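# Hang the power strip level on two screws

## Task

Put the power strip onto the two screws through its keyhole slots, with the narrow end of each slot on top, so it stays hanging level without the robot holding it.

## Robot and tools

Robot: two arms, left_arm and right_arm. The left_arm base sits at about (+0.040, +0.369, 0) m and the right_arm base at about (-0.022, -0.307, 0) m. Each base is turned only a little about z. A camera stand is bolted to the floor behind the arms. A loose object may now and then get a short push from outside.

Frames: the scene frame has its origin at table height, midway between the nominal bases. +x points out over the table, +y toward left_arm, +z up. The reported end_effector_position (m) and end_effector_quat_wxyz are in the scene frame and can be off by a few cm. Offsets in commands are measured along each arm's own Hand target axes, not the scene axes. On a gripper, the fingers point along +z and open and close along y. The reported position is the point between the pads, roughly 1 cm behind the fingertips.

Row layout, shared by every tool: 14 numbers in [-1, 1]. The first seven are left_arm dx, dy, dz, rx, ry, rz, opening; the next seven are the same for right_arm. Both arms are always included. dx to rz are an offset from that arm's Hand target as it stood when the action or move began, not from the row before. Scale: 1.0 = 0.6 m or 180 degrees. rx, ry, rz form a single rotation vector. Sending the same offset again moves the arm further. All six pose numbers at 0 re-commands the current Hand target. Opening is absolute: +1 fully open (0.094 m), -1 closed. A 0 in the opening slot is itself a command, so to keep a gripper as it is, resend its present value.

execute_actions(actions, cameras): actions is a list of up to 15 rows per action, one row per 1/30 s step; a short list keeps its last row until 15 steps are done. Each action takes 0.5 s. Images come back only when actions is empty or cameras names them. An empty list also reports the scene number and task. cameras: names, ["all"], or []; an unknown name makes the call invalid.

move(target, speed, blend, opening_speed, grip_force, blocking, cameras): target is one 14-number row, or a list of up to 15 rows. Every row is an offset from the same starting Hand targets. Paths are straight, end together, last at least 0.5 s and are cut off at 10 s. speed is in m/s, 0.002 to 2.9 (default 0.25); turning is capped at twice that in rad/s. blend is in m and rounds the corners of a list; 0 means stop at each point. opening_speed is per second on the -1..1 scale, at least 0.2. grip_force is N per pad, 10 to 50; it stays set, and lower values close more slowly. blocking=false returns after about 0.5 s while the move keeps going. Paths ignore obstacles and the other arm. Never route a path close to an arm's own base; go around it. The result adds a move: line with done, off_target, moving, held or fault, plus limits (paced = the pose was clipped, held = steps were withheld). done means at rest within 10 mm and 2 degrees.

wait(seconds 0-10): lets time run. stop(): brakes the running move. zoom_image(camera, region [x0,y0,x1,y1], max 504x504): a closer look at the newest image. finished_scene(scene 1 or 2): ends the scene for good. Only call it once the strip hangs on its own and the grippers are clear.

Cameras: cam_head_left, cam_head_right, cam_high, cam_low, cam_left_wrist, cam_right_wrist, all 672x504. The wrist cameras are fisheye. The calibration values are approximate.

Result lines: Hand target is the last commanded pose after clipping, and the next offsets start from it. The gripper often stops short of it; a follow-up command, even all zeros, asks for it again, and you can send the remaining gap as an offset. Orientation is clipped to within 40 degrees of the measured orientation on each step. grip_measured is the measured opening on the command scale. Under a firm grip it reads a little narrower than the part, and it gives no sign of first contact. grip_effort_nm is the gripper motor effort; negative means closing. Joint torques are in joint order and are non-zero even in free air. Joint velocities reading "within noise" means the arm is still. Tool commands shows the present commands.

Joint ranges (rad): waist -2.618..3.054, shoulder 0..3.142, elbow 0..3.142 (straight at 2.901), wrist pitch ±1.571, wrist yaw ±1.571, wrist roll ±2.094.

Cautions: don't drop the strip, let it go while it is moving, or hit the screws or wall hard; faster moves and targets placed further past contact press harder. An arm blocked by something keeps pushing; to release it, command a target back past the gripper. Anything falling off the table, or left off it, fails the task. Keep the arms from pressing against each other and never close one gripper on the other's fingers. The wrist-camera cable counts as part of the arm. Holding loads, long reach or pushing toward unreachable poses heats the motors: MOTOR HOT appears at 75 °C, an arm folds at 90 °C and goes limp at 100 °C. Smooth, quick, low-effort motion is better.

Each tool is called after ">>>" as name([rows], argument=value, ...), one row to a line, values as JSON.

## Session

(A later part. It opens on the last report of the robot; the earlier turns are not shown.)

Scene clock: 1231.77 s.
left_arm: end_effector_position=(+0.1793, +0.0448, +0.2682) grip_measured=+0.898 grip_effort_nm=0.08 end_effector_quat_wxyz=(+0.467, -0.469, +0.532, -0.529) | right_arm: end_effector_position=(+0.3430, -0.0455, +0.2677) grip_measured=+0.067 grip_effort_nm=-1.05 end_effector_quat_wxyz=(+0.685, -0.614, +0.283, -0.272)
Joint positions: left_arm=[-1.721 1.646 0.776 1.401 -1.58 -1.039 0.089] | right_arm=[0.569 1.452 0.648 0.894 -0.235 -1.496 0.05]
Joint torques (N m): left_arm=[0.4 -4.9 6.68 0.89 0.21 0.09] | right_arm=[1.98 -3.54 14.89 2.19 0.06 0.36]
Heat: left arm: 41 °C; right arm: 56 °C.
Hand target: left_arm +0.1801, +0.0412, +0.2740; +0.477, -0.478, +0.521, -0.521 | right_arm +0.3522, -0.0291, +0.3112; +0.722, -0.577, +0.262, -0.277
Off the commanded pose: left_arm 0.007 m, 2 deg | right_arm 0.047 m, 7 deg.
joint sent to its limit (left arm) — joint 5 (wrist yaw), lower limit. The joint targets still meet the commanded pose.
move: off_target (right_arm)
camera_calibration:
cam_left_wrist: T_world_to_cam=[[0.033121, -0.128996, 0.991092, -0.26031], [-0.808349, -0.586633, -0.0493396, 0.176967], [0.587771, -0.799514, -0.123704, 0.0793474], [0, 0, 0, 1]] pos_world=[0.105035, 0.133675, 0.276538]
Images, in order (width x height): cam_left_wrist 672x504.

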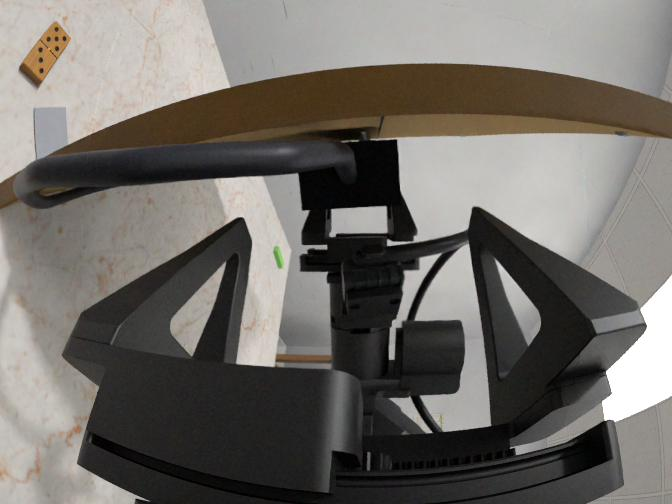

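>>> move([
  [0,0,0,0,0,0,0.9,0,-0.008,-0.06,0,0,0,-0.5],
  [0,0,0,0,0,0,0.9,0,-0.013,-0.01,0,0,0,-0.5],
], cameras=["cam_left_wrist"], speed=0.06)

>>> zoom_image(camera="cam_left_wrist", region=[290, 110, 420, 220])

Scene clock: 1242.97 s.
left_arm: end_effector_position=(+0.1793, +0.0448, +0.2682) grip_measured=+0.898 grip_effort_nm=0.09 end_effector_quat_wxyz=(+0.467, -0.469, +0.532, -0.529) | right_arm: end_effector_position=(+0.3433, -0.0465, +0.2810) grip_measured=+0.067 grip_effort_nm=-1.05 end_effector_quat_wxyz=(+0.688, -0.610, +0.281, -0.275)
Joint positions: left_arm=[-1.721 1.646 0.776 1.401 -1.58 -1.039 0.089] | right_arm=[0.566 1.426 0.673 0.854 -0.236 -1.496 0.05]
Joint torques (N m): left_arm=[0.4 -4.85 6.67 0.89 0.22 0.07] | right_arm=[1.44 -4.08 13.07 2.25 0.02 0.37]
Heat: left arm: 41 °C; right arm: 54 °C.
Hand target: left_arm +0.1801, +0.0412, +0.2740; +0.477, -0.478, +0.521, -0.521 | right_arm +0.3472, -0.0347, +0.3176; +0.722, -0.577, +0.262, -0.277
Off the commanded pose: left_arm 0.007 m, 2 deg | right_arm 0.039 m, 6 deg.
joint sent to its limit (left arm) — joint 5 (wrist yaw), lower limit. The joint targets still meet the commanded pose.
move: off_target (right_arm)
camera_calibration:
cam_left_wrist: T_world_to_cam=[[0.033121, -0.128996, 0.991092, -0.26031], [-0.808349, -0.586633, -0.0493396, 0.176967], [0.587771, -0.799514, -0.123704, 0.0793474], [0, 0, 0, 1]] pos_world=[0.105035, 0.133675, 0.276538]
Images, in order (width x height): cam_left_wrist 672x504.

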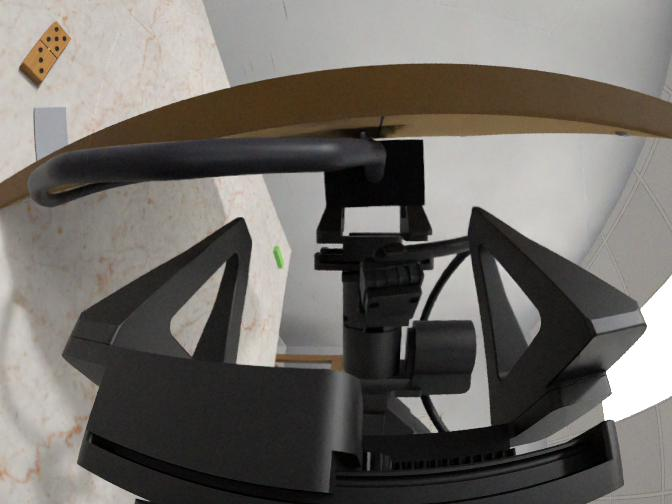

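Scaled by 3.877 from the camera's 672x504 image, which has a finer 960x720 frame.

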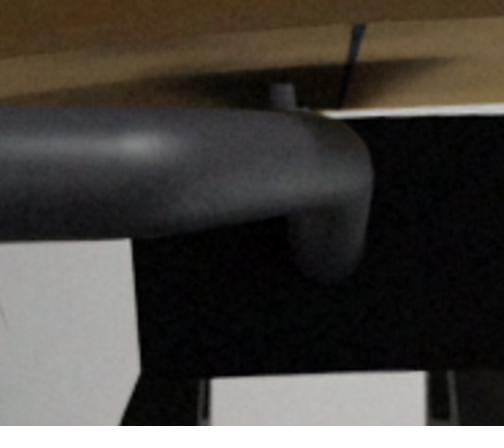

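>>> move([
  [0,0,0,0,0,0,0.9,0,0.012,-0.05,0,0,0,-0.5],
  [0,0,0,0,0,0,0.9,0,0.012,0.0,0,0,0,-0.5],
], cameras=["cam_left_wrist"], speed=0.06)

>>> zoom_image(camera="cam_left_wrist", region=[290, 110, 420, 220])

Scene clock: 1252.63 s.
left_arm: end_effector_position=(+0.1793, +0.0448, +0.2682) grip_measured=+0.898 grip_effort_nm=0.09 end_effector_quat_wxyz=(+0.467, -0.469, +0.532, -0.529) | right_arm: end_effector_position=(+0.3428, -0.0457, +0.2724) grip_measured=+0.067 grip_effort_nm=-1.05 end_effector_quat_wxyz=(+0.685, -0.613, +0.283, -0.273)
Joint positions: left_arm=[-1.721 1.646 0.776 1.401 -1.58 -1.039 0.089] | right_arm=[0.569 1.44 0.657 0.874 -0.234 -1.496 0.05]
Joint torques (N m): left_arm=[0.4 -4.88 6.6 0.92 0.23 0.08] | right_arm=[1.43 -3.86 12.82 2.38 0 0.34]
Heat: left arm: 41 °C; right arm: 52 °C.
Hand target: left_arm +0.1801, +0.0412, +0.2740; +0.477, -0.478, +0.521, -0.521 | right_arm +0.3478, -0.0333, +0.3108; +0.723, -0.577, +0.262, -0.277
Off the commanded pose: left_arm 0.007 m, 2 deg | right_arm 0.040 m, 6 deg.
joint sent to its limit (left arm) — joint 5 (wrist yaw), lower limit. The joint targets still meet the commanded pose.
move: off_target (right_arm)
camera_calibration:
cam_left_wrist: T_world_to_cam=[[0.033121, -0.128996, 0.991092, -0.26031], [-0.808349, -0.586633, -0.0493396, 0.176967], [0.587771, -0.799514, -0.123704, 0.0793474], [0, 0, 0, 1]] pos_world=[0.105035, 0.133675, 0.276538]
Images, in order (width x height): cam_left_wrist 672x504.

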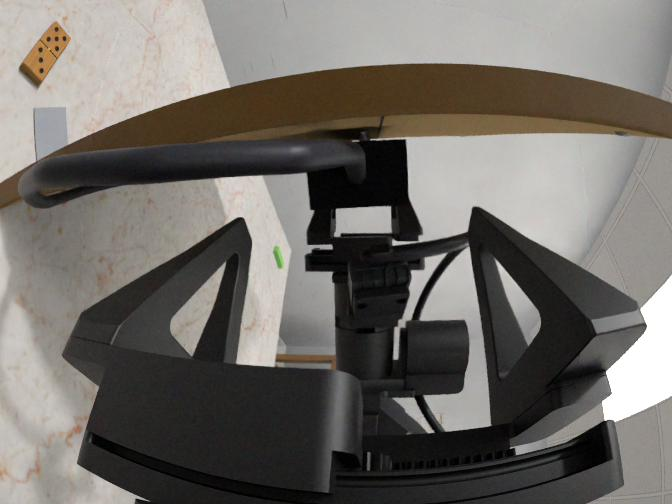

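Scaled by 3.877 from the camera's 672x504 image, which has a finer 960x720 frame.

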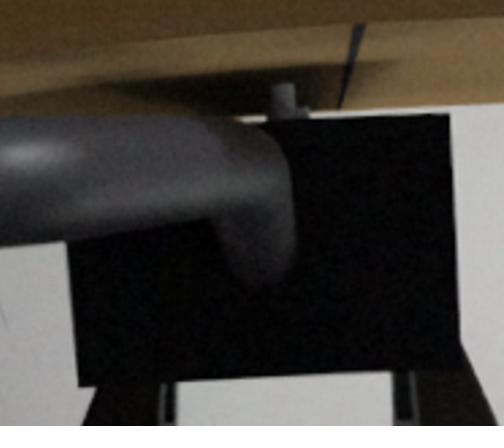

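>>> move([
  [0,0,0,0,0,0,0.9,0.015,0,0.005,0,0,0,-0.5],
  [0,0,0,0,0,0,0.9,-0.018,0,0.005,0,0,0,-0.5],
  [0,0,0,0,0,0,0.9,0,0,0.005,0,0,0,-0.5],
], cameras=["cam_left_wrist"], speed=0.02)

>>> zoom_image(camera="cam_left_wrist", region=[290, 110, 420, 220])

Scene clock: 1268.27 s.
left_arm: end_effector_position=(+0.1793, +0.0448, +0.2682) grip_measured=+0.898 grip_effort_nm=0.09 end_effector_quat_wxyz=(+0.467, -0.469, +0.532, -0.529) | right_arm: end_effector_position=(+0.3429, -0.0452, +0.2725) grip_measured=+0.067 grip_effort_nm=-1.05 end_effector_quat_wxyz=(+0.684, -0.610, +0.288, -0.276)
Joint positions: left_arm=[-1.721 1.646 0.776 1.401 -1.58 -1.039 0.089] | right_arm=[0.58 1.439 0.656 0.874 -0.209 -1.494 0.05]
Joint torques (N m): left_arm=[0.44 -4.86 6.69 0.91 0.24 0.09] | right_arm=[0.8 -3.25 13.65 2.32 -0.29 0.33]
Heat: left arm: 41 °C; right arm: 52 °C.
Hand target: left_arm +0.1801, +0.0412, +0.2740; +0.477, -0.478, +0.521, -0.521 | right_arm +0.3499, -0.0313, +0.3114; +0.723, -0.577, +0.262, -0.277
Off the commanded pose: left_arm 0.007 m, 2 deg | right_arm 0.042 m, 7 deg.
joint sent to its limit (left arm) — joint 5 (wrist yaw), lower limit. The joint targets still meet the commanded pose.
move: off_target (right_arm)
camera_calibration:
cam_left_wrist: T_world_to_cam=[[0.033121, -0.128996, 0.991092, -0.26031], [-0.808349, -0.586633, -0.0493396, 0.176967], [0.587771, -0.799514, -0.123704, 0.0793474], [0, 0, 0, 1]] pos_world=[0.105035, 0.133675, 0.276538]
Images, in order (width x height): cam_left_wrist 672x504.

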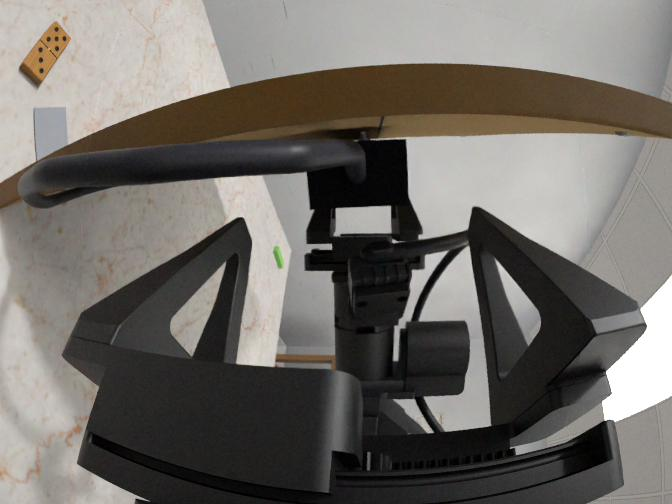

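Scaled by 3.877 from the camera's 672x504 image, which has a finer 960x720 frame.

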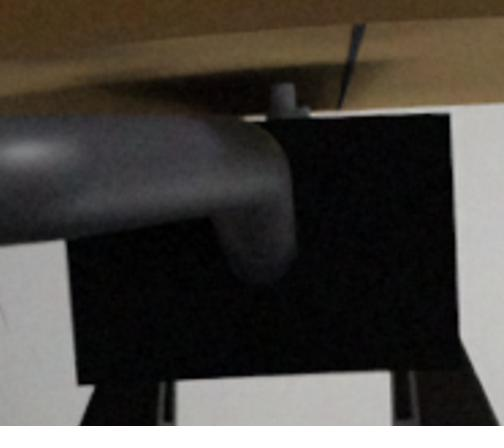

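>>> execute_actions(actions=[], cameras=["cam_head_left","cam_high","cam_low","cam_right_wrist"])

>>> zoom_image(camera="cam_head_left", region=[290, 160, 450, 310])

>>> zoom_image(camera="cam_high", region=[260, 150, 500, 260])

Scene clock: 1278.50 s.
left_arm: end_effector_position=(+0.1793, +0.0448, +0.2682) grip_measured=+0.898 grip_effort_nm=0.09 end_effector_quat_wxyz=(+0.467, -0.469, +0.532, -0.529) | right_arm: end_effector_position=(+0.3429, -0.0452, +0.2725) grip_measured=+0.067 grip_effort_nm=-1.05 end_effector_quat_wxyz=(+0.684, -0.610, +0.288, -0.276)
Joint positions: left_arm=[-1.721 1.646 0.776 1.401 -1.58 -1.039 0.089] | right_arm=[0.58 1.439 0.656 0.874 -0.209 -1.494 0.05]
Joint velocities: within noise
Joint torques (N m): left_arm=[0.42 -4.81 6.75 0.9 0.24 0.06] | right_arm=[0.81 -3.1 13.76 2.38 -0.28 0.3]
Heat: left arm: 41 °C; right arm: 51 °C.
Hand target: left_arm +0.1801, +0.0412, +0.2740; +0.477, -0.478, +0.521, -0.521 | right_arm +0.3499, -0.0313, +0.3114; +0.723, -0.577, +0.262, -0.277
Tool commands: left_gripper/opening=+0.9 right_gripper/opening=-0.5
Off the commanded pose: left_arm 0.007 m, 2 deg | right_arm 0.042 m, 7 deg.
camera_calibration:
cam_right_wrist: T_world_to_cam=[[0.0894618, -0.125326, 0.988074, -0.299497], [0.0137214, -0.991803, -0.127041, -0.0168263], [0.995896, 0.0249231, -0.0870088, -0.199686], [0, 0, 0, 1]] pos_world=[0.225891, -0.0492463, 0.276414]
Images, in order (width x height): cam_head_left 672x504, cam_high 672x504, cam_low 672x504, cam_right_wrist 672x504.

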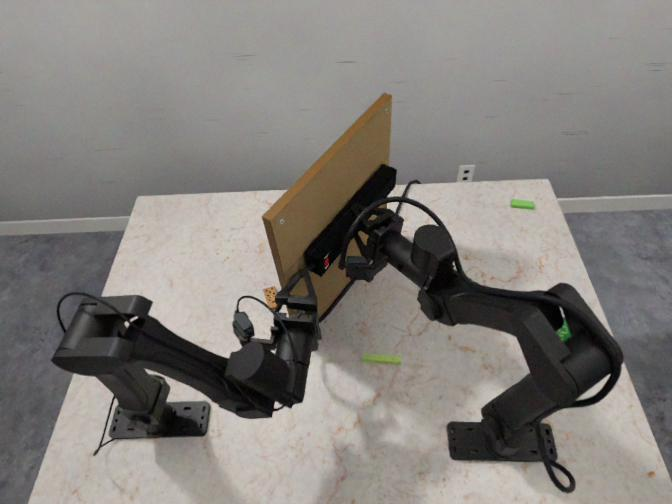

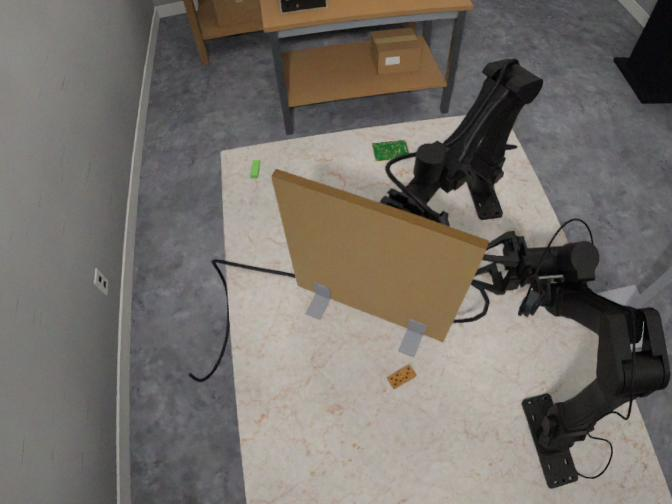

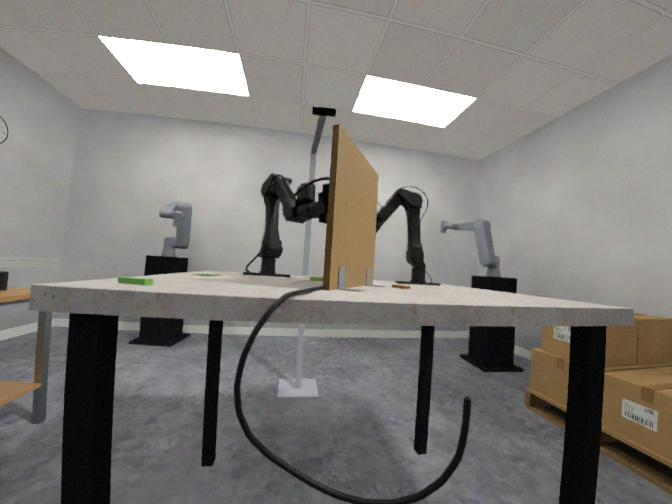

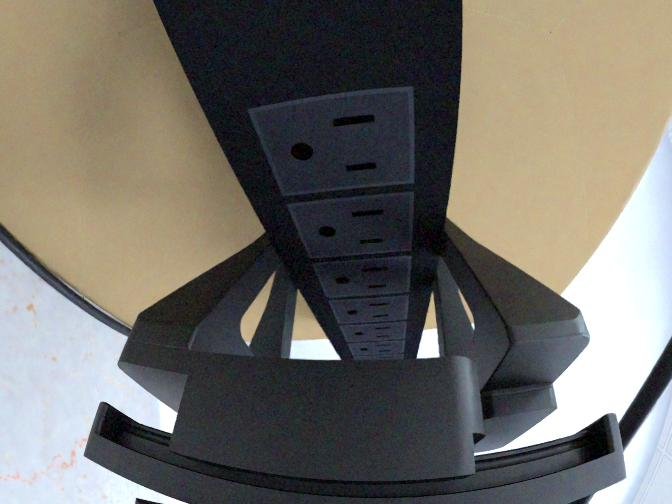

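Scaled by 3.150 from the camera's 672x504 image, which has a finer 960x720 frame.

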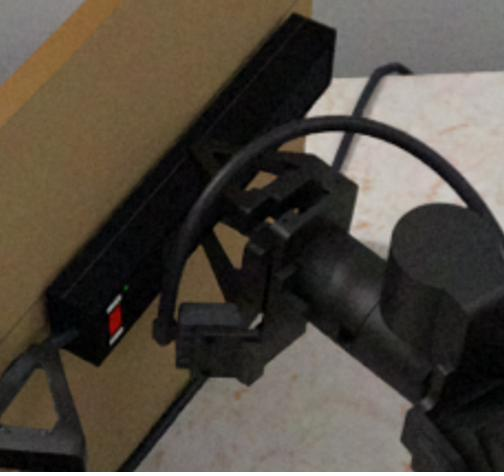

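Scaled by 2.100 from the camera's 672x504 image, which has a finer 960x720 frame.

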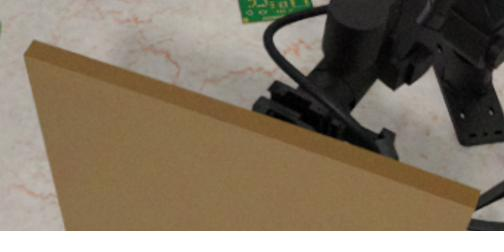

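>>> move(target=[0,0,0,0,0,0,0.9,-0.03,0,-0.012,0,0,0,-0.5], cameras=["cam_left_wrist"], speed=0.03)

>>> zoom_image(camera="cam_left_wrist", region=[290, 110, 420, 220])

Scene clock: 1289.63 s.
left_arm: end_effector_position=(+0.1793, +0.0448, +0.2682) grip_measured=+0.898 grip_effort_nm=0.09 end_effector_quat_wxyz=(+0.467, -0.469, +0.532, -0.529) | right_arm: end_effector_position=(+0.3427, -0.0448, +0.2725) grip_measured=+0.067 grip_effort_nm=-1.05 end_effector_quat_wxyz=(+0.680, -0.605, +0.301, -0.286)
Joint positions: left_arm=[-1.721 1.646 0.776 1.401 -1.58 -1.039 0.089] | right_arm=[0.604 1.434 0.654 0.869 -0.15 -1.494 0.05]
Joint torques (N m): left_arm=[0.4 -4.86 6.72 0.92 0.21 0.07] | right_arm=[3.21 -5.6 11.15 2.37 -0.31 0.18]
Heat: left arm: 41 °C; right arm: 51 °C.
Hand target: left_arm +0.1801, +0.0412, +0.2740; +0.477, -0.478, +0.521, -0.521 | right_arm +0.3322, -0.0236, +0.3110; +0.723, -0.577, +0.262, -0.277
Off the commanded pose: left_arm 0.007 m, 2 deg | right_arm 0.045 m, 7 deg.
joint sent to its limit (left arm) — joint 5 (wrist yaw), lower limit. The joint targets still meet the commanded pose.
move: off_target (right_arm)
camera_calibration:
cam_left_wrist: T_world_to_cam=[[0.033121, -0.128996, 0.991092, -0.26031], [-0.808349, -0.586633, -0.0493396, 0.176967], [0.587771, -0.799514, -0.123704, 0.0793474], [0, 0, 0, 1]] pos_world=[0.105035, 0.133675, 0.276538]
Images, in order (width x height): cam_left_wrist 672x504.

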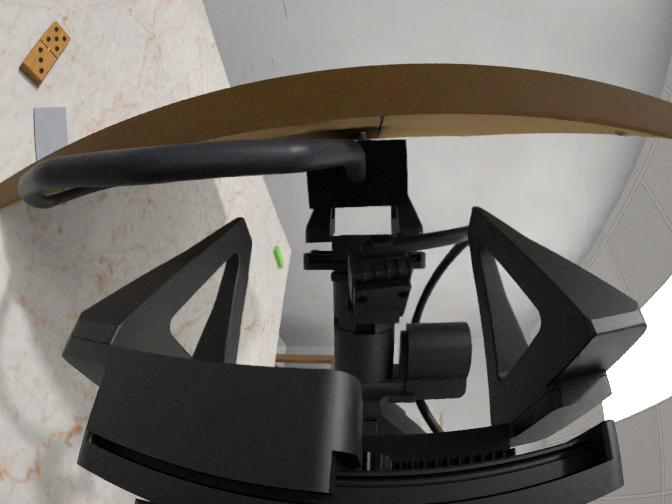

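Scaled by 3.877 from the camera's 672x504 image, which has a finer 960x720 frame.

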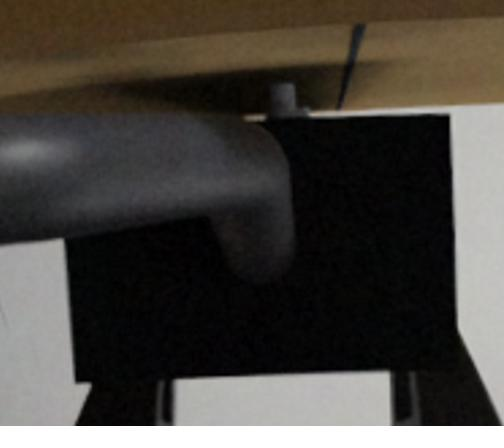

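>>> move(target=[0,0,0,0,0,0,0.9,0,0,-0.02,0,0,0,-0.5], cameras=["cam_left_wrist"], speed=0.03)

>>> zoom_image(camera="cam_left_wrist", region=[290, 110, 420, 220])

Scene clock: 1318.60 s.
left_arm: end_effector_position=(+0.1793, +0.0448, +0.2682) grip_measured=+0.898 grip_effort_nm=0.09 end_effector_quat_wxyz=(+0.467, -0.469, +0.532, -0.529) | right_arm: end_effector_position=(+0.3420, -0.0453, +0.2716) grip_measured=+0.067 grip_effort_nm=-1.05 end_effector_quat_wxyz=(+0.679, -0.605, +0.301, -0.286)
Joint positions: left_arm=[-1.721 1.646 0.776 1.401 -1.58 -1.039 0.089] | right_arm=[0.604 1.431 0.649 0.869 -0.149 -1.494 0.05]
Joint torques (N m): left_arm=[0.39 -4.88 6.69 0.91 0.23 0.07] | right_arm=[2.71 -8.27 8.32 2.39 -0.43 0.27]
Heat: left arm: 41 °C; right arm: 54 °C.
Hand target: left_arm +0.1801, +0.0412, +0.2740; +0.477, -0.478, +0.521, -0.521 | right_arm +0.3237, -0.0318, +0.3085; +0.722, -0.577, +0.262, -0.277
Off the commanded pose: left_arm 0.007 m, 2 deg | right_arm 0.043 m, 8 deg.
joint sent to its limit (left arm) — joint 5 (wrist yaw), lower limit. The joint targets still meet the commanded pose.
move: off_target (right_arm)
camera_calibration:
cam_left_wrist: T_world_to_cam=[[0.033121, -0.128996, 0.991092, -0.26031], [-0.808349, -0.586633, -0.0493396, 0.176967], [0.587771, -0.799514, -0.123704, 0.0793474], [0, 0, 0, 1]] pos_world=[0.105035, 0.133675, 0.276538]
Images, in order (width x height): cam_left_wrist 672x504.

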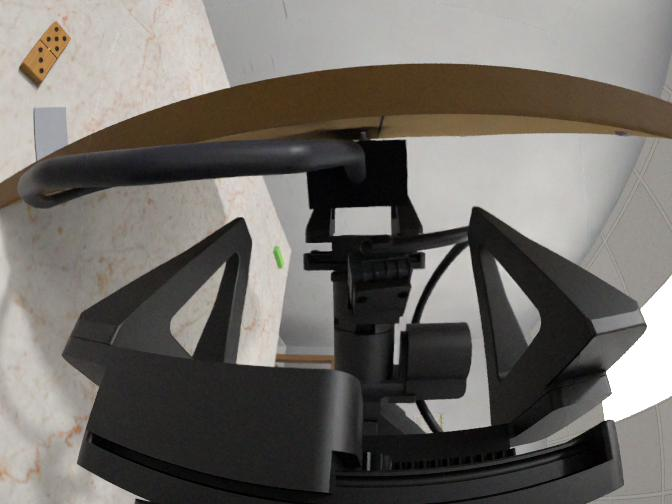

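Scaled by 3.877 from the camera's 672x504 image, which has a finer 960x720 frame.

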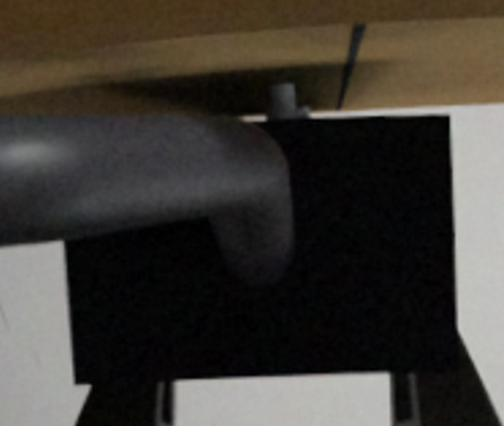

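>>> move([
  [0,0,0,0,0,0,0.9,0.02,0,-0.05,0,0,0,-0.5],
], cameras=["cam_left_wrist"], speed=0.06)

>>> zoom_image(camera="cam_left_wrist", region=[280, 100, 460, 340])

Scene clock: 1331.17 s.
left_arm: end_effector_position=(+0.1793, +0.0448, +0.2682) grip_measured=+0.898 grip_effort_nm=0.08 end_effector_quat_wxyz=(+0.467, -0.469, +0.532, -0.529) | right_arm: end_effector_position=(+0.3210, -0.0576, +0.2643) grip_measured=+0.067 grip_effort_nm=-1.05 end_effector_quat_wxyz=(+0.682, -0.616, +0.285, -0.272)
Joint positions: left_arm=[-1.721 1.646 0.776 1.401 -1.58 -1.039 0.089] | right_arm=[0.572 1.347 0.558 0.869 -0.229 -1.499 0.05]
Joint torques (N m): left_arm=[0.34 -4.86 6.68 0.91 0.24 0.07] | right_arm=[-0.25 -8.38 7.34 2.45 -0.28 0.39]
Heat: left arm: 41 °C; right arm: 55 °C.
Hand target: left_arm +0.1801, +0.0412, +0.2740; +0.477, -0.478, +0.521, -0.521 | right_arm +0.3113, -0.0609, +0.3021; +0.723, -0.577, +0.262, -0.277
Off the commanded pose: left_arm 0.007 m, 2 deg | right_arm 0.039 m, 7 deg.
joint sent to its limit (left arm) — joint 5 (wrist yaw), lower limit. The joint targets still meet the commanded pose.
move: off_target (right_arm)
camera_calibration:
cam_left_wrist: T_world_to_cam=[[0.033121, -0.128996, 0.991092, -0.26031], [-0.808349, -0.586633, -0.0493396, 0.176967], [0.587771, -0.799514, -0.123704, 0.0793474], [0, 0, 0, 1]] pos_world=[0.105035, 0.133675, 0.276538]
Images, in order (width x height): cam_left_wrist 672x504.

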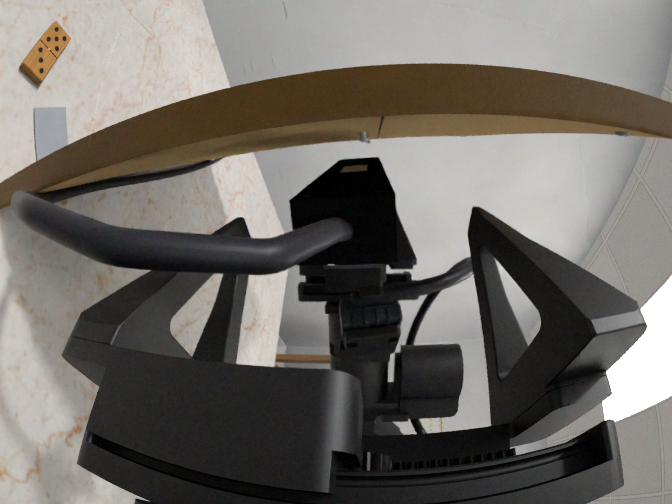

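Scaled by 2.100 from the camera's 672x504 image, which has a finer 960x720 frame.

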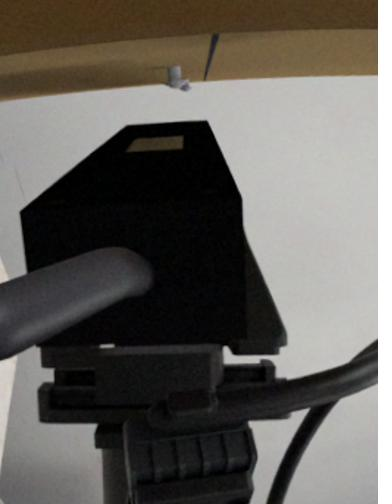

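>>> zoom_image(camera="cam_left_wrist", region=[300, 155, 390, 205])

Scaled by 5.600 from the camera's 672x504 image, which has a finer 960x720 frame.

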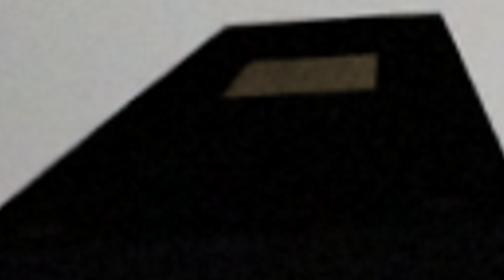

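>>> move([
  [0,0,0,0,0,0,0.9,0.018,-0.003,0,0,0,0,-0.5],
  [0,0,0,0,0,0,0.9,0.018,-0.003,0.075,0,0,0,-0.5],
], cameras=["cam_left_wrist"], speed=0.06)

>>> zoom_image(camera="cam_left_wrist", region=[290, 110, 420, 220])

Scene clock: 1353.93 s.
left_arm: end_effector_position=(+0.1793, +0.0448, +0.2682) grip_measured=+0.898 grip_effort_nm=0.09 end_effector_quat_wxyz=(+0.467, -0.469, +0.532, -0.529) | right_arm: end_effector_position=(+0.3456, -0.0479, +0.2736) grip_measured=+0.067 grip_effort_nm=-1.05 end_effector_quat_wxyz=(+0.686, -0.614, +0.282, -0.271)
Joint positions: left_arm=[-1.721 1.646 0.776 1.401 -1.58 -1.039 0.089] | right_arm=[0.555 1.443 0.665 0.869 -0.252 -1.495 0.05]
Joint torques (N m): left_arm=[0.39 -4.89 6.64 0.9 0.23 0.1] | right_arm=[1.05 -4.34 12.4 2.35 0 0.39]
Heat: left arm: 41 °C; right arm: 56 °C.
Hand target: left_arm +0.1801, +0.0412, +0.2740; +0.477, -0.478, +0.521, -0.521 | right_arm +0.3502, -0.0378, +0.3120; +0.723, -0.577, +0.262, -0.277
Off the commanded pose: left_arm 0.007 m, 2 deg | right_arm 0.040 m, 6 deg.
joint sent to its limit (left arm) — joint 5 (wrist yaw), lower limit. The joint targets still meet the commanded pose.
move: off_target (right_arm)
camera_calibration:
cam_left_wrist: T_world_to_cam=[[0.033121, -0.128996, 0.991092, -0.26031], [-0.808349, -0.586633, -0.0493396, 0.176967], [0.587771, -0.799514, -0.123704, 0.0793474], [0, 0, 0, 1]] pos_world=[0.105035, 0.133675, 0.276538]
Images, in order (width x height): cam_left_wrist 672x504.

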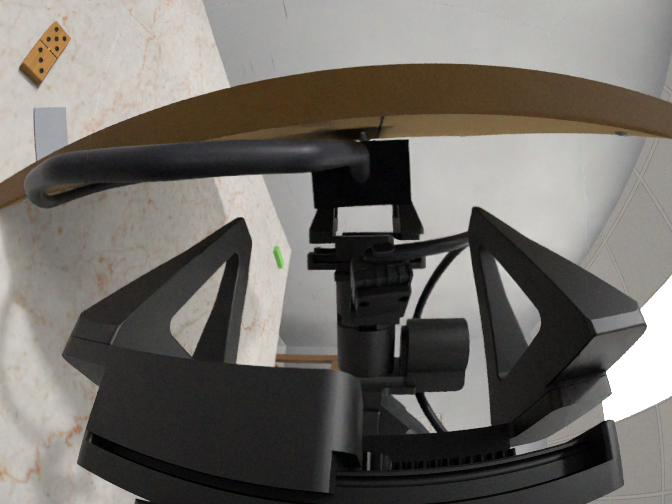

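Scaled by 3.877 from the camera's 672x504 image, which has a finer 960x720 frame.

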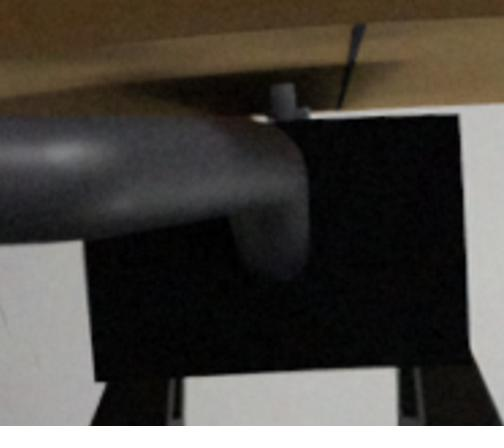

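>>> move([
  [0,0,0,0,0,0,0.9,-0.03,0,0.008,0,0,0,-0.5],
  [0,0,0,0,0,0,0.9,0.02,0,0.008,0,0,0,-0.5],
], cameras=["cam_left_wrist"], speed=0.02)

>>> zoom_image(camera="cam_left_wrist", region=[290, 110, 420, 220])

Scene clock: 1366.93 s.
left_arm: end_effector_position=(+0.1793, +0.0448, +0.2682) grip_measured=+0.898 grip_effort_nm=0.09 end_effector_quat_wxyz=(+0.467, -0.469, +0.532, -0.529) | right_arm: end_effector_position=(+0.3461, -0.0480, +0.2733) grip_measured=+0.067 grip_effort_nm=-1.05 end_effector_quat_wxyz=(+0.690, -0.616, +0.271, -0.265)
Joint positions: left_arm=[-1.721 1.646 0.776 1.401 -1.58 -1.039 0.089] | right_arm=[0.537 1.455 0.668 0.884 -0.296 -1.495 0.05]
Joint torques (N m): left_arm=[0.36 -4.93 6.76 0.9 0.26 0.09] | right_arm=[-0.27 -3.17 14.28 2.28 0.11 0.47]
Heat: left arm: 41 °C; right arm: 55 °C.
Hand target: left_arm +0.1801, +0.0412, +0.2740; +0.477, -0.478, +0.521, -0.521 | right_arm +0.3621, -0.0429, +0.3122; +0.723, -0.577, +0.262, -0.277
Off the commanded pose: left_arm 0.007 m, 2 deg | right_arm 0.042 m, 6 deg.
joint sent to its limit (left arm) — joint 5 (wrist yaw), lower limit. The joint targets still meet the commanded pose.
move: off_target (right_arm)
camera_calibration:
cam_left_wrist: T_world_to_cam=[[0.033121, -0.128996, 0.991092, -0.26031], [-0.808349, -0.586633, -0.0493396, 0.176967], [0.587771, -0.799514, -0.123704, 0.0793474], [0, 0, 0, 1]] pos_world=[0.105035, 0.133675, 0.276538]
Images, in order (width x height): cam_left_wrist 672x504.

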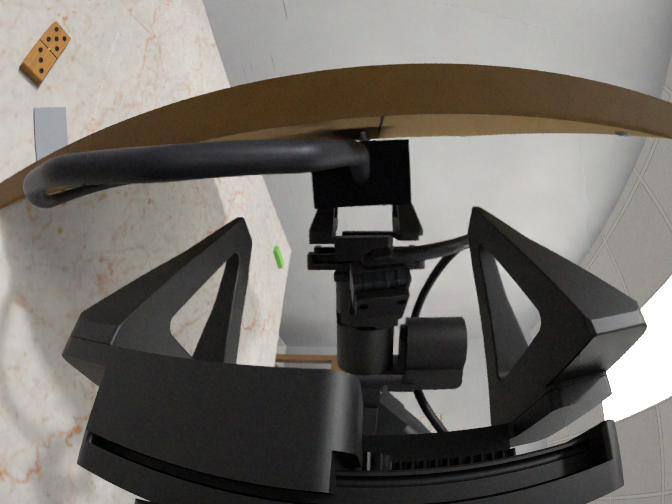

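Scaled by 3.877 from the camera's 672x504 image, which has a finer 960x720 frame.

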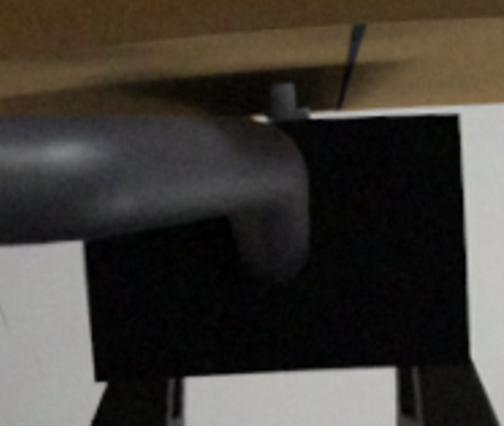

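>>> move([
  [0,0,0,0,0,0,0.9,-0.02,-0.004,-0.07,0,0,0,-0.5],
  [0,0,0,0,0,0,0.9,-0.05,-0.004,-0.05,0,0,0,-0.5],
], cameras=["cam_left_wrist"], speed=0.06)

>>> zoom_image(camera="cam_left_wrist", region=[280, 100, 460, 340])

Scene clock: 1431.60 s.
left_arm: end_effector_position=(+0.1793, +0.0448, +0.2682) grip_measured=+0.898 grip_effort_nm=0.09 end_effector_quat_wxyz=(+0.467, -0.469, +0.532, -0.529) | right_arm: end_effector_position=(+0.3258, -0.0461, +0.2697) grip_measured=+0.067 grip_effort_nm=-1.05 end_effector_quat_wxyz=(+0.684, -0.615, +0.284, -0.271)
Joint positions: left_arm=[-1.721 1.646 0.776 1.401 -1.58 -1.039 0.089] | right_arm=[0.601 1.38 0.603 0.863 -0.203 -1.498 0.05]
Joint torques (N m): left_arm=[0.42 -4.88 6.67 0.91 0.23 0.09] | right_arm=[0.99 -7.54 9.65 2.29 -0.09 0.3]
Heat: left arm: 41 °C; right arm: 55 °C.
Hand target: left_arm +0.1801, +0.0412, +0.2740; +0.477, -0.478, +0.521, -0.521 | right_arm +0.3197, -0.0430, +0.3104; +0.722, -0.577, +0.262, -0.277
Off the commanded pose: left_arm 0.007 m, 2 deg | right_arm 0.041 m, 7 deg.
joint sent to its limit (left arm) — joint 5 (wrist yaw), lower limit. The joint targets still meet the commanded pose.
move: off_target (right_arm)
camera_calibration:
cam_left_wrist: T_world_to_cam=[[0.033121, -0.128996, 0.991092, -0.26031], [-0.808349, -0.586633, -0.0493396, 0.176967], [0.587771, -0.799514, -0.123704, 0.0793474], [0, 0, 0, 1]] pos_world=[0.105035, 0.133675, 0.276538]
Images, in order (width x height): cam_left_wrist 672x504.

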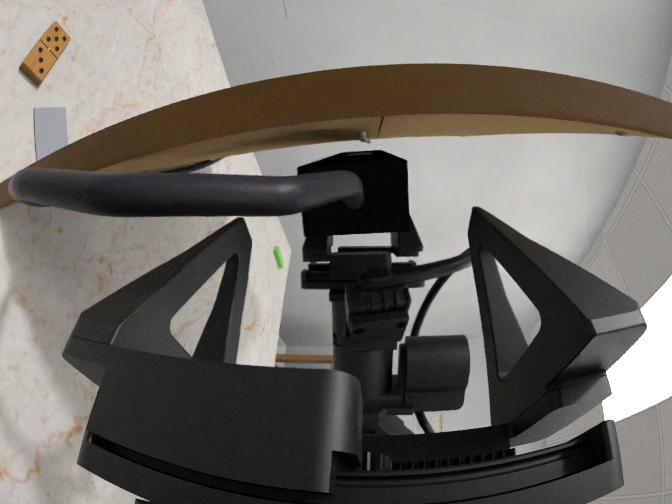

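Scaled by 2.100 from the camera's 672x504 image, which has a finer 960x720 frame.

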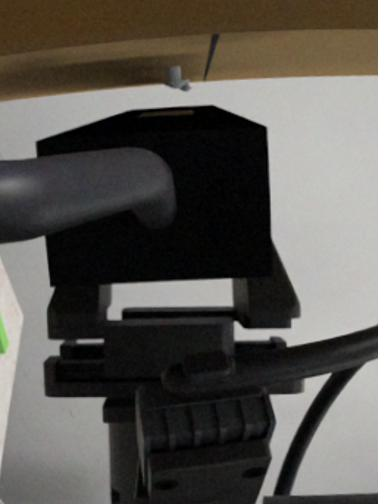

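>>> move([
  [0,0,0,0,0,0,0.9,0,-0.02,0,0,0,-0.006,-0.5],
  [0,0,0,0,0,0,0.9,0,-0.025,0.05,0,0,-0.006,-0.5],
], cameras=["cam_left_wrist"], speed=0.06)

>>> zoom_image(camera="cam_left_wrist", region=[290, 110, 420, 220])

Scene clock: 1450.17 s.
left_arm: end_effector_position=(+0.1793, +0.0448, +0.2682) grip_measured=+0.898 grip_effort_nm=0.09 end_effector_quat_wxyz=(+0.467, -0.469, +0.532, -0.529) | right_arm: end_effector_position=(+0.3330, -0.0393, +0.2935) grip_measured=+0.067 grip_effort_nm=-1.05 end_effector_quat_wxyz=(+0.685, -0.613, +0.274, -0.282)
Joint positions: left_arm=[-1.721 1.646 0.776 1.401 -1.58 -1.039 0.089] | right_arm=[0.608 1.377 0.691 0.786 -0.195 -1.522 0.05]
Joint torques (N m): left_arm=[0.42 -4.9 6.69 0.9 0.23 0.07] | right_arm=[1.55 -2.82 14.04 2.25 0.02 0.34]
Heat: left arm: 41 °C; right arm: 56 °C.
Hand target: left_arm +0.1801, +0.0412, +0.2740; +0.477, -0.478, +0.521, -0.521 | right_arm +0.3392, -0.0250, +0.3309; +0.720, -0.579, +0.257, -0.283
Off the commanded pose: left_arm 0.007 m, 2 deg | right_arm 0.041 m, 6 deg.
joint sent to its limit (left arm) — joint 5 (wrist yaw), lower limit. The joint targets still meet the commanded pose.
move: off_target (right_arm)
camera_calibration:
cam_left_wrist: T_world_to_cam=[[0.033121, -0.128996, 0.991092, -0.26031], [-0.808349, -0.586633, -0.0493396, 0.176967], [0.587771, -0.799514, -0.123704, 0.0793474], [0, 0, 0, 1]] pos_world=[0.105035, 0.133675, 0.276538]
Images, in order (width x height): cam_left_wrist 672x504.

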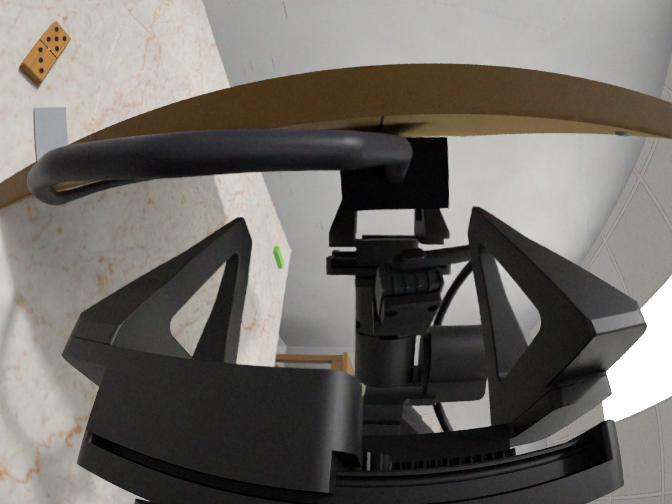

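Scaled by 3.877 from the camera's 672x504 image, which has a finer 960x720 frame.

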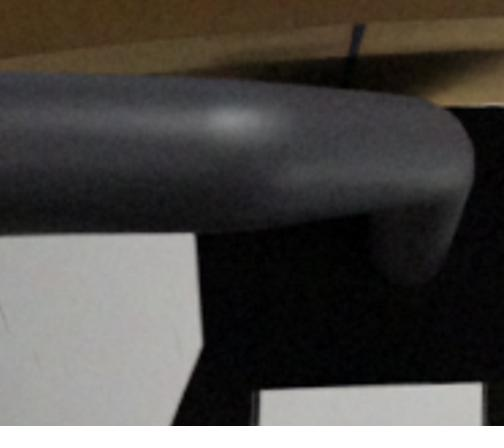

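>>> move([
  [0,0,0,0,0,0,0.9,0,0,-0.055,0,0,0,-0.5],
  [0,0,0,0,0,0,0.9,0,0.022,-0.055,0,0,0,-0.5],
  [0,0,0,0,0,0,0.9,0,0.022,0.0,0,0,0,-0.5],
], cameras=["cam_left_wrist"], speed=0.06)

>>> zoom_image(camera="cam_left_wrist", region=[290, 110, 420, 220])

Scene clock: 1460.27 s.
left_arm: end_effector_position=(+0.1793, +0.0448, +0.2682) grip_measured=+0.898 grip_effort_nm=0.09 end_effector_quat_wxyz=(+0.467, -0.469, +0.532, -0.529) | right_arm: end_effector_position=(+0.3332, -0.0390, +0.2709) grip_measured=+0.067 grip_effort_nm=-1.05 end_effector_quat_wxyz=(+0.675, -0.623, +0.281, -0.276)
Joint positions: left_arm=[-1.721 1.646 0.776 1.401 -1.58 -1.039 0.089] | right_arm=[0.61 1.407 0.651 0.822 -0.192 -1.523 0.05]
Joint torques (N m): left_arm=[0.32 -4.86 6.68 0.9 0.23 0.07] | right_arm=[1.65 -3.02 14.34 2.52 0.02 0.35]
Heat: left arm: 41 °C; right arm: 54 °C.
Hand target: left_arm +0.1801, +0.0412, +0.2740; +0.477, -0.478, +0.521, -0.521 | right_arm +0.3406, -0.0228, +0.3179; +0.720, -0.580, +0.257, -0.283
Off the commanded pose: left_arm 0.007 m, 2 deg | right_arm 0.050 m, 8 deg.
joint sent to its limit (left arm) — joint 5 (wrist yaw), lower limit. The joint targets still meet the commanded pose.
move: off_target (right_arm)
camera_calibration:
cam_left_wrist: T_world_to_cam=[[0.033121, -0.128996, 0.991092, -0.26031], [-0.808349, -0.586633, -0.0493396, 0.176967], [0.587771, -0.799514, -0.123704, 0.0793474], [0, 0, 0, 1]] pos_world=[0.105035, 0.133675, 0.276538]
Images, in order (width x height): cam_left_wrist 672x504.

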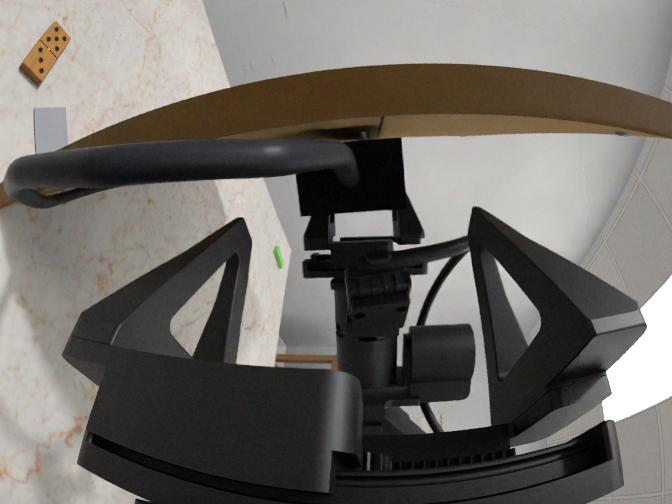

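Scaled by 3.877 from the camera's 672x504 image, which has a finer 960x720 frame.

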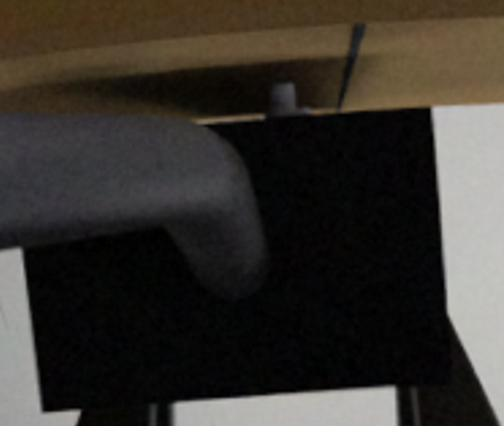

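>>> move([
  [0,0,0,0,0,0,0.9,0,0,-0.055,0.006,0,0,-0.5],
  [0,0,0,0,0,0,0.9,0,-0.009,-0.055,0.006,0,0,-0.5],
  [0,0,0,0,0,0,0.9,0,-0.009,0.0,0.006,0,0,-0.5],
], cameras=["cam_left_wrist"], speed=0.06)

>>> zoom_image(camera="cam_left_wrist", region=[290, 110, 420, 220])

Scene clock: 1473.47 s.
left_arm: end_effector_position=(+0.1793, +0.0448, +0.2682) grip_measured=+0.898 grip_effort_nm=0.08 end_effector_quat_wxyz=(+0.467, -0.469, +0.532, -0.529) | right_arm: end_effector_position=(+0.3327, -0.0393, +0.2830) grip_measured=+0.067 grip_effort_nm=-1.05 end_effector_quat_wxyz=(+0.687, -0.610, +0.273, -0.284)
Joint positions: left_arm=[-1.721 1.646 0.776 1.401 -1.58 -1.039 0.089] | right_arm=[0.61 1.405 0.656 0.857 -0.192 -1.522 0.05]
Joint torques (N m): left_arm=[0.42 -4.86 6.74 0.9 0.23 0.07] | right_arm=[1.69 -2.74 14.32 2.37 0.05 0.36]
Heat: left arm: 41 °C; right arm: 56 °C.
Hand target: left_arm +0.1801, +0.0412, +0.2740; +0.477, -0.478, +0.521, -0.521 | right_arm +0.3400, -0.0237, +0.3232; +0.725, -0.573, +0.254, -0.286
Off the commanded pose: left_arm 0.007 m, 2 deg | right_arm 0.044 m, 6 deg.
joint sent to its limit (left arm) — joint 5 (wrist yaw), lower limit. The joint targets still meet the commanded pose.
move: off_target (right_arm)
camera_calibration:
cam_left_wrist: T_world_to_cam=[[0.033121, -0.128996, 0.991092, -0.26031], [-0.808349, -0.586633, -0.0493396, 0.176967], [0.587771, -0.799514, -0.123704, 0.0793474], [0, 0, 0, 1]] pos_world=[0.105035, 0.133675, 0.276538]
Images, in order (width x height): cam_left_wrist 672x504.

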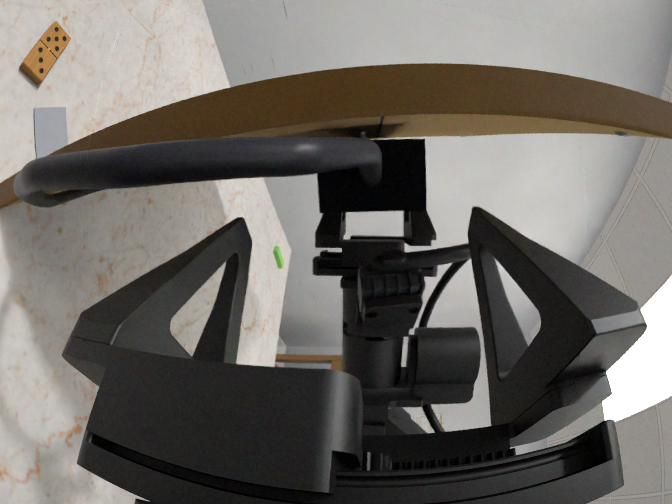

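Scaled by 3.877 from the camera's 672x504 image, which has a finer 960x720 frame.

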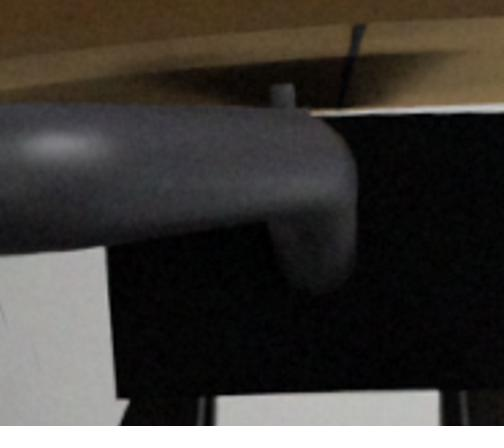

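>>> move([
  [0,0,0,0,0,0,0.9,0,0,-0.055,0,0,0,-0.5],
  [0,0,0,0,0,0,0.9,0,0.005,-0.055,0,0,0,-0.5],
  [0,0,0,0,0,0,0.9,0,0.005,0.0,0,0,0,-0.5],
], cameras=["cam_left_wrist"], speed=0.06)

>>> zoom_image(camera="cam_left_wrist", region=[290, 110, 420, 220])

Scene clock: 1483.10 s.
left_arm: end_effector_position=(+0.1793, +0.0448, +0.2682) grip_measured=+0.898 grip_effort_nm=0.09 end_effector_quat_wxyz=(+0.467, -0.469, +0.532, -0.529) | right_arm: end_effector_position=(+0.3329, -0.0390, +0.2771) grip_measured=+0.067 grip_effort_nm=-1.05 end_effector_quat_wxyz=(+0.684, -0.614, +0.275, -0.282)
Joint positions: left_arm=[-1.721 1.646 0.776 1.401 -1.58 -1.039 0.089] | right_arm=[0.61 1.412 0.648 0.861 -0.192 -1.522 0.05]
Joint torques (N m): left_arm=[0.39 -4.88 6.72 0.91 0.23 0.09] | right_arm=[1.83 -2.84 14.26 2.47 0 0.36]
Heat: left arm: 41 °C; right arm: 55 °C.
Hand target: left_arm +0.1801, +0.0412, +0.2740; +0.477, -0.478, +0.521, -0.521 | right_arm +0.3403, -0.0232, +0.3204; +0.725, -0.573, +0.254, -0.286
Off the commanded pose: left_arm 0.007 m, 2 deg | right_arm 0.047 m, 7 deg.
joint sent to its limit (left arm) — joint 5 (wrist yaw), lower limit. The joint targets still meet the commanded pose.
move: off_target (right_arm)
camera_calibration:
cam_left_wrist: T_world_to_cam=[[0.033121, -0.128996, 0.991092, -0.26031], [-0.808349, -0.586633, -0.0493396, 0.176967], [0.587771, -0.799514, -0.123704, 0.0793474], [0, 0, 0, 1]] pos_world=[0.105035, 0.133675, 0.276538]
Images, in order (width x height): cam_left_wrist 672x504.

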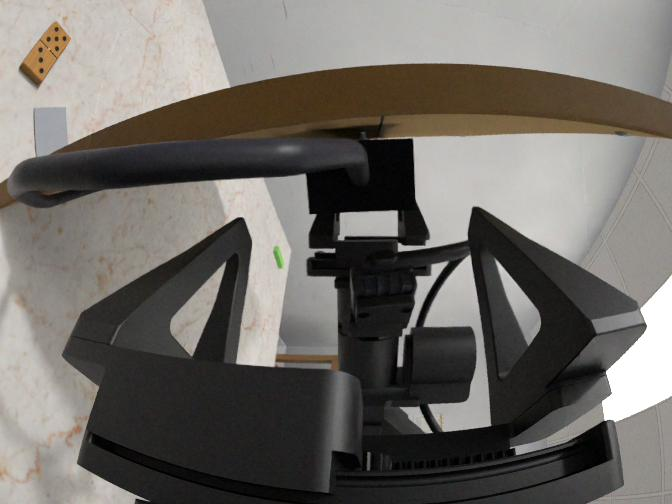

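Scaled by 3.877 from the camera's 672x504 image, which has a finer 960x720 frame.

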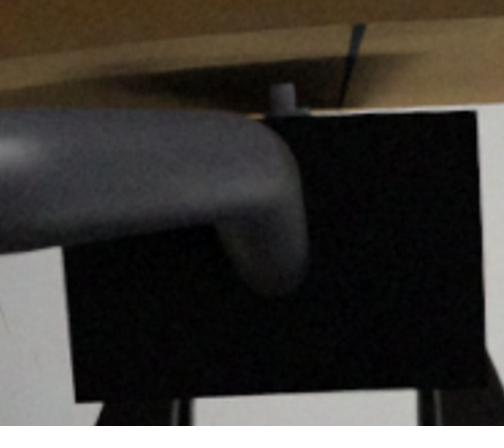

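>>> move([
  [0,0,0,0,0,0,0.9,0,-0.004,-0.02,0,0,0,-0.5],
  [0,0,0,0,0,0,0.9,0.03,-0.004,-0.015,0,0,0,-0.5],
  [0,0,0,0,0,0,0.9,-0.03,-0.004,-0.015,0,0,0,-0.5],
  [0,0,0,0,0,0,0.9,0,-0.004,0,0,0,0,-0.5],
], cameras=["cam_left_wrist"], speed=0.04)

>>> zoom_image(camera="cam_left_wrist", region=[290, 110, 420, 220])

Scene clock: 1497.37 s.
left_arm: end_effector_position=(+0.1793, +0.0448, +0.2682) grip_measured=+0.898 grip_effort_nm=0.09 end_effector_quat_wxyz=(+0.467, -0.469, +0.532, -0.529) | right_arm: end_effector_position=(+0.3396, -0.0417, +0.2788) grip_measured=+0.066 grip_effort_nm=-1.05 end_effector_quat_wxyz=(+0.676, -0.607, +0.295, -0.295)
Joint positions: left_arm=[-1.721 1.646 0.776 1.401 -1.58 -1.039 0.089] | right_arm=[0.622 1.415 0.666 0.839 -0.128 -1.518 0.05]
Joint torques (N m): left_arm=[0.43 -4.89 6.74 0.89 0.24 0.07] | right_arm=[0.79 -3.4 13.41 2.5 -0.66 0.24]
Heat: left arm: 41 °C; right arm: 56 °C.
Hand target: left_arm +0.1801, +0.0412, +0.2740; +0.477, -0.478, +0.521, -0.521 | right_arm +0.3400, -0.0236, +0.3228; +0.725, -0.573, +0.254, -0.286
Off the commanded pose: left_arm 0.007 m, 2 deg | right_arm 0.047 m, 8 deg.
joint sent to its limit (left arm) — joint 5 (wrist yaw), lower limit. The joint targets still meet the commanded pose.
move: off_target (right_arm)
camera_calibration:
cam_left_wrist: T_world_to_cam=[[0.033121, -0.128996, 0.991092, -0.26031], [-0.808349, -0.586633, -0.0493396, 0.176967], [0.587771, -0.799514, -0.123704, 0.0793474], [0, 0, 0, 1]] pos_world=[0.105035, 0.133675, 0.276538]
Images, in order (width x height): cam_left_wrist 672x504.

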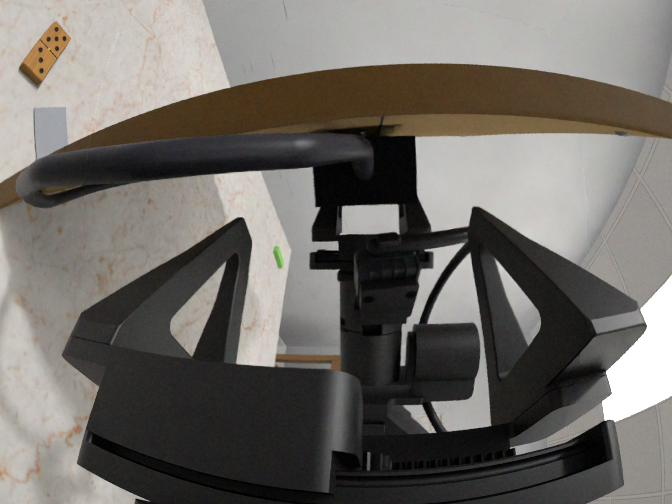

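Scaled by 3.877 from the camera's 672x504 image, which has a finer 960x720 frame.

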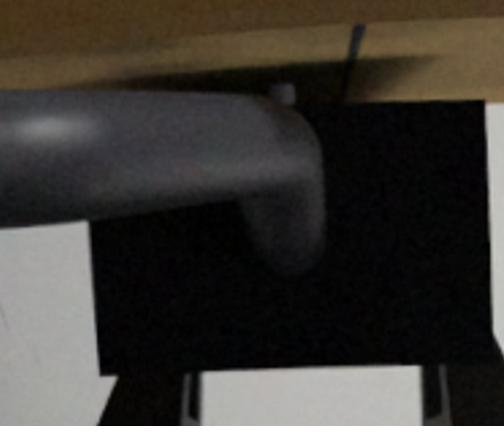

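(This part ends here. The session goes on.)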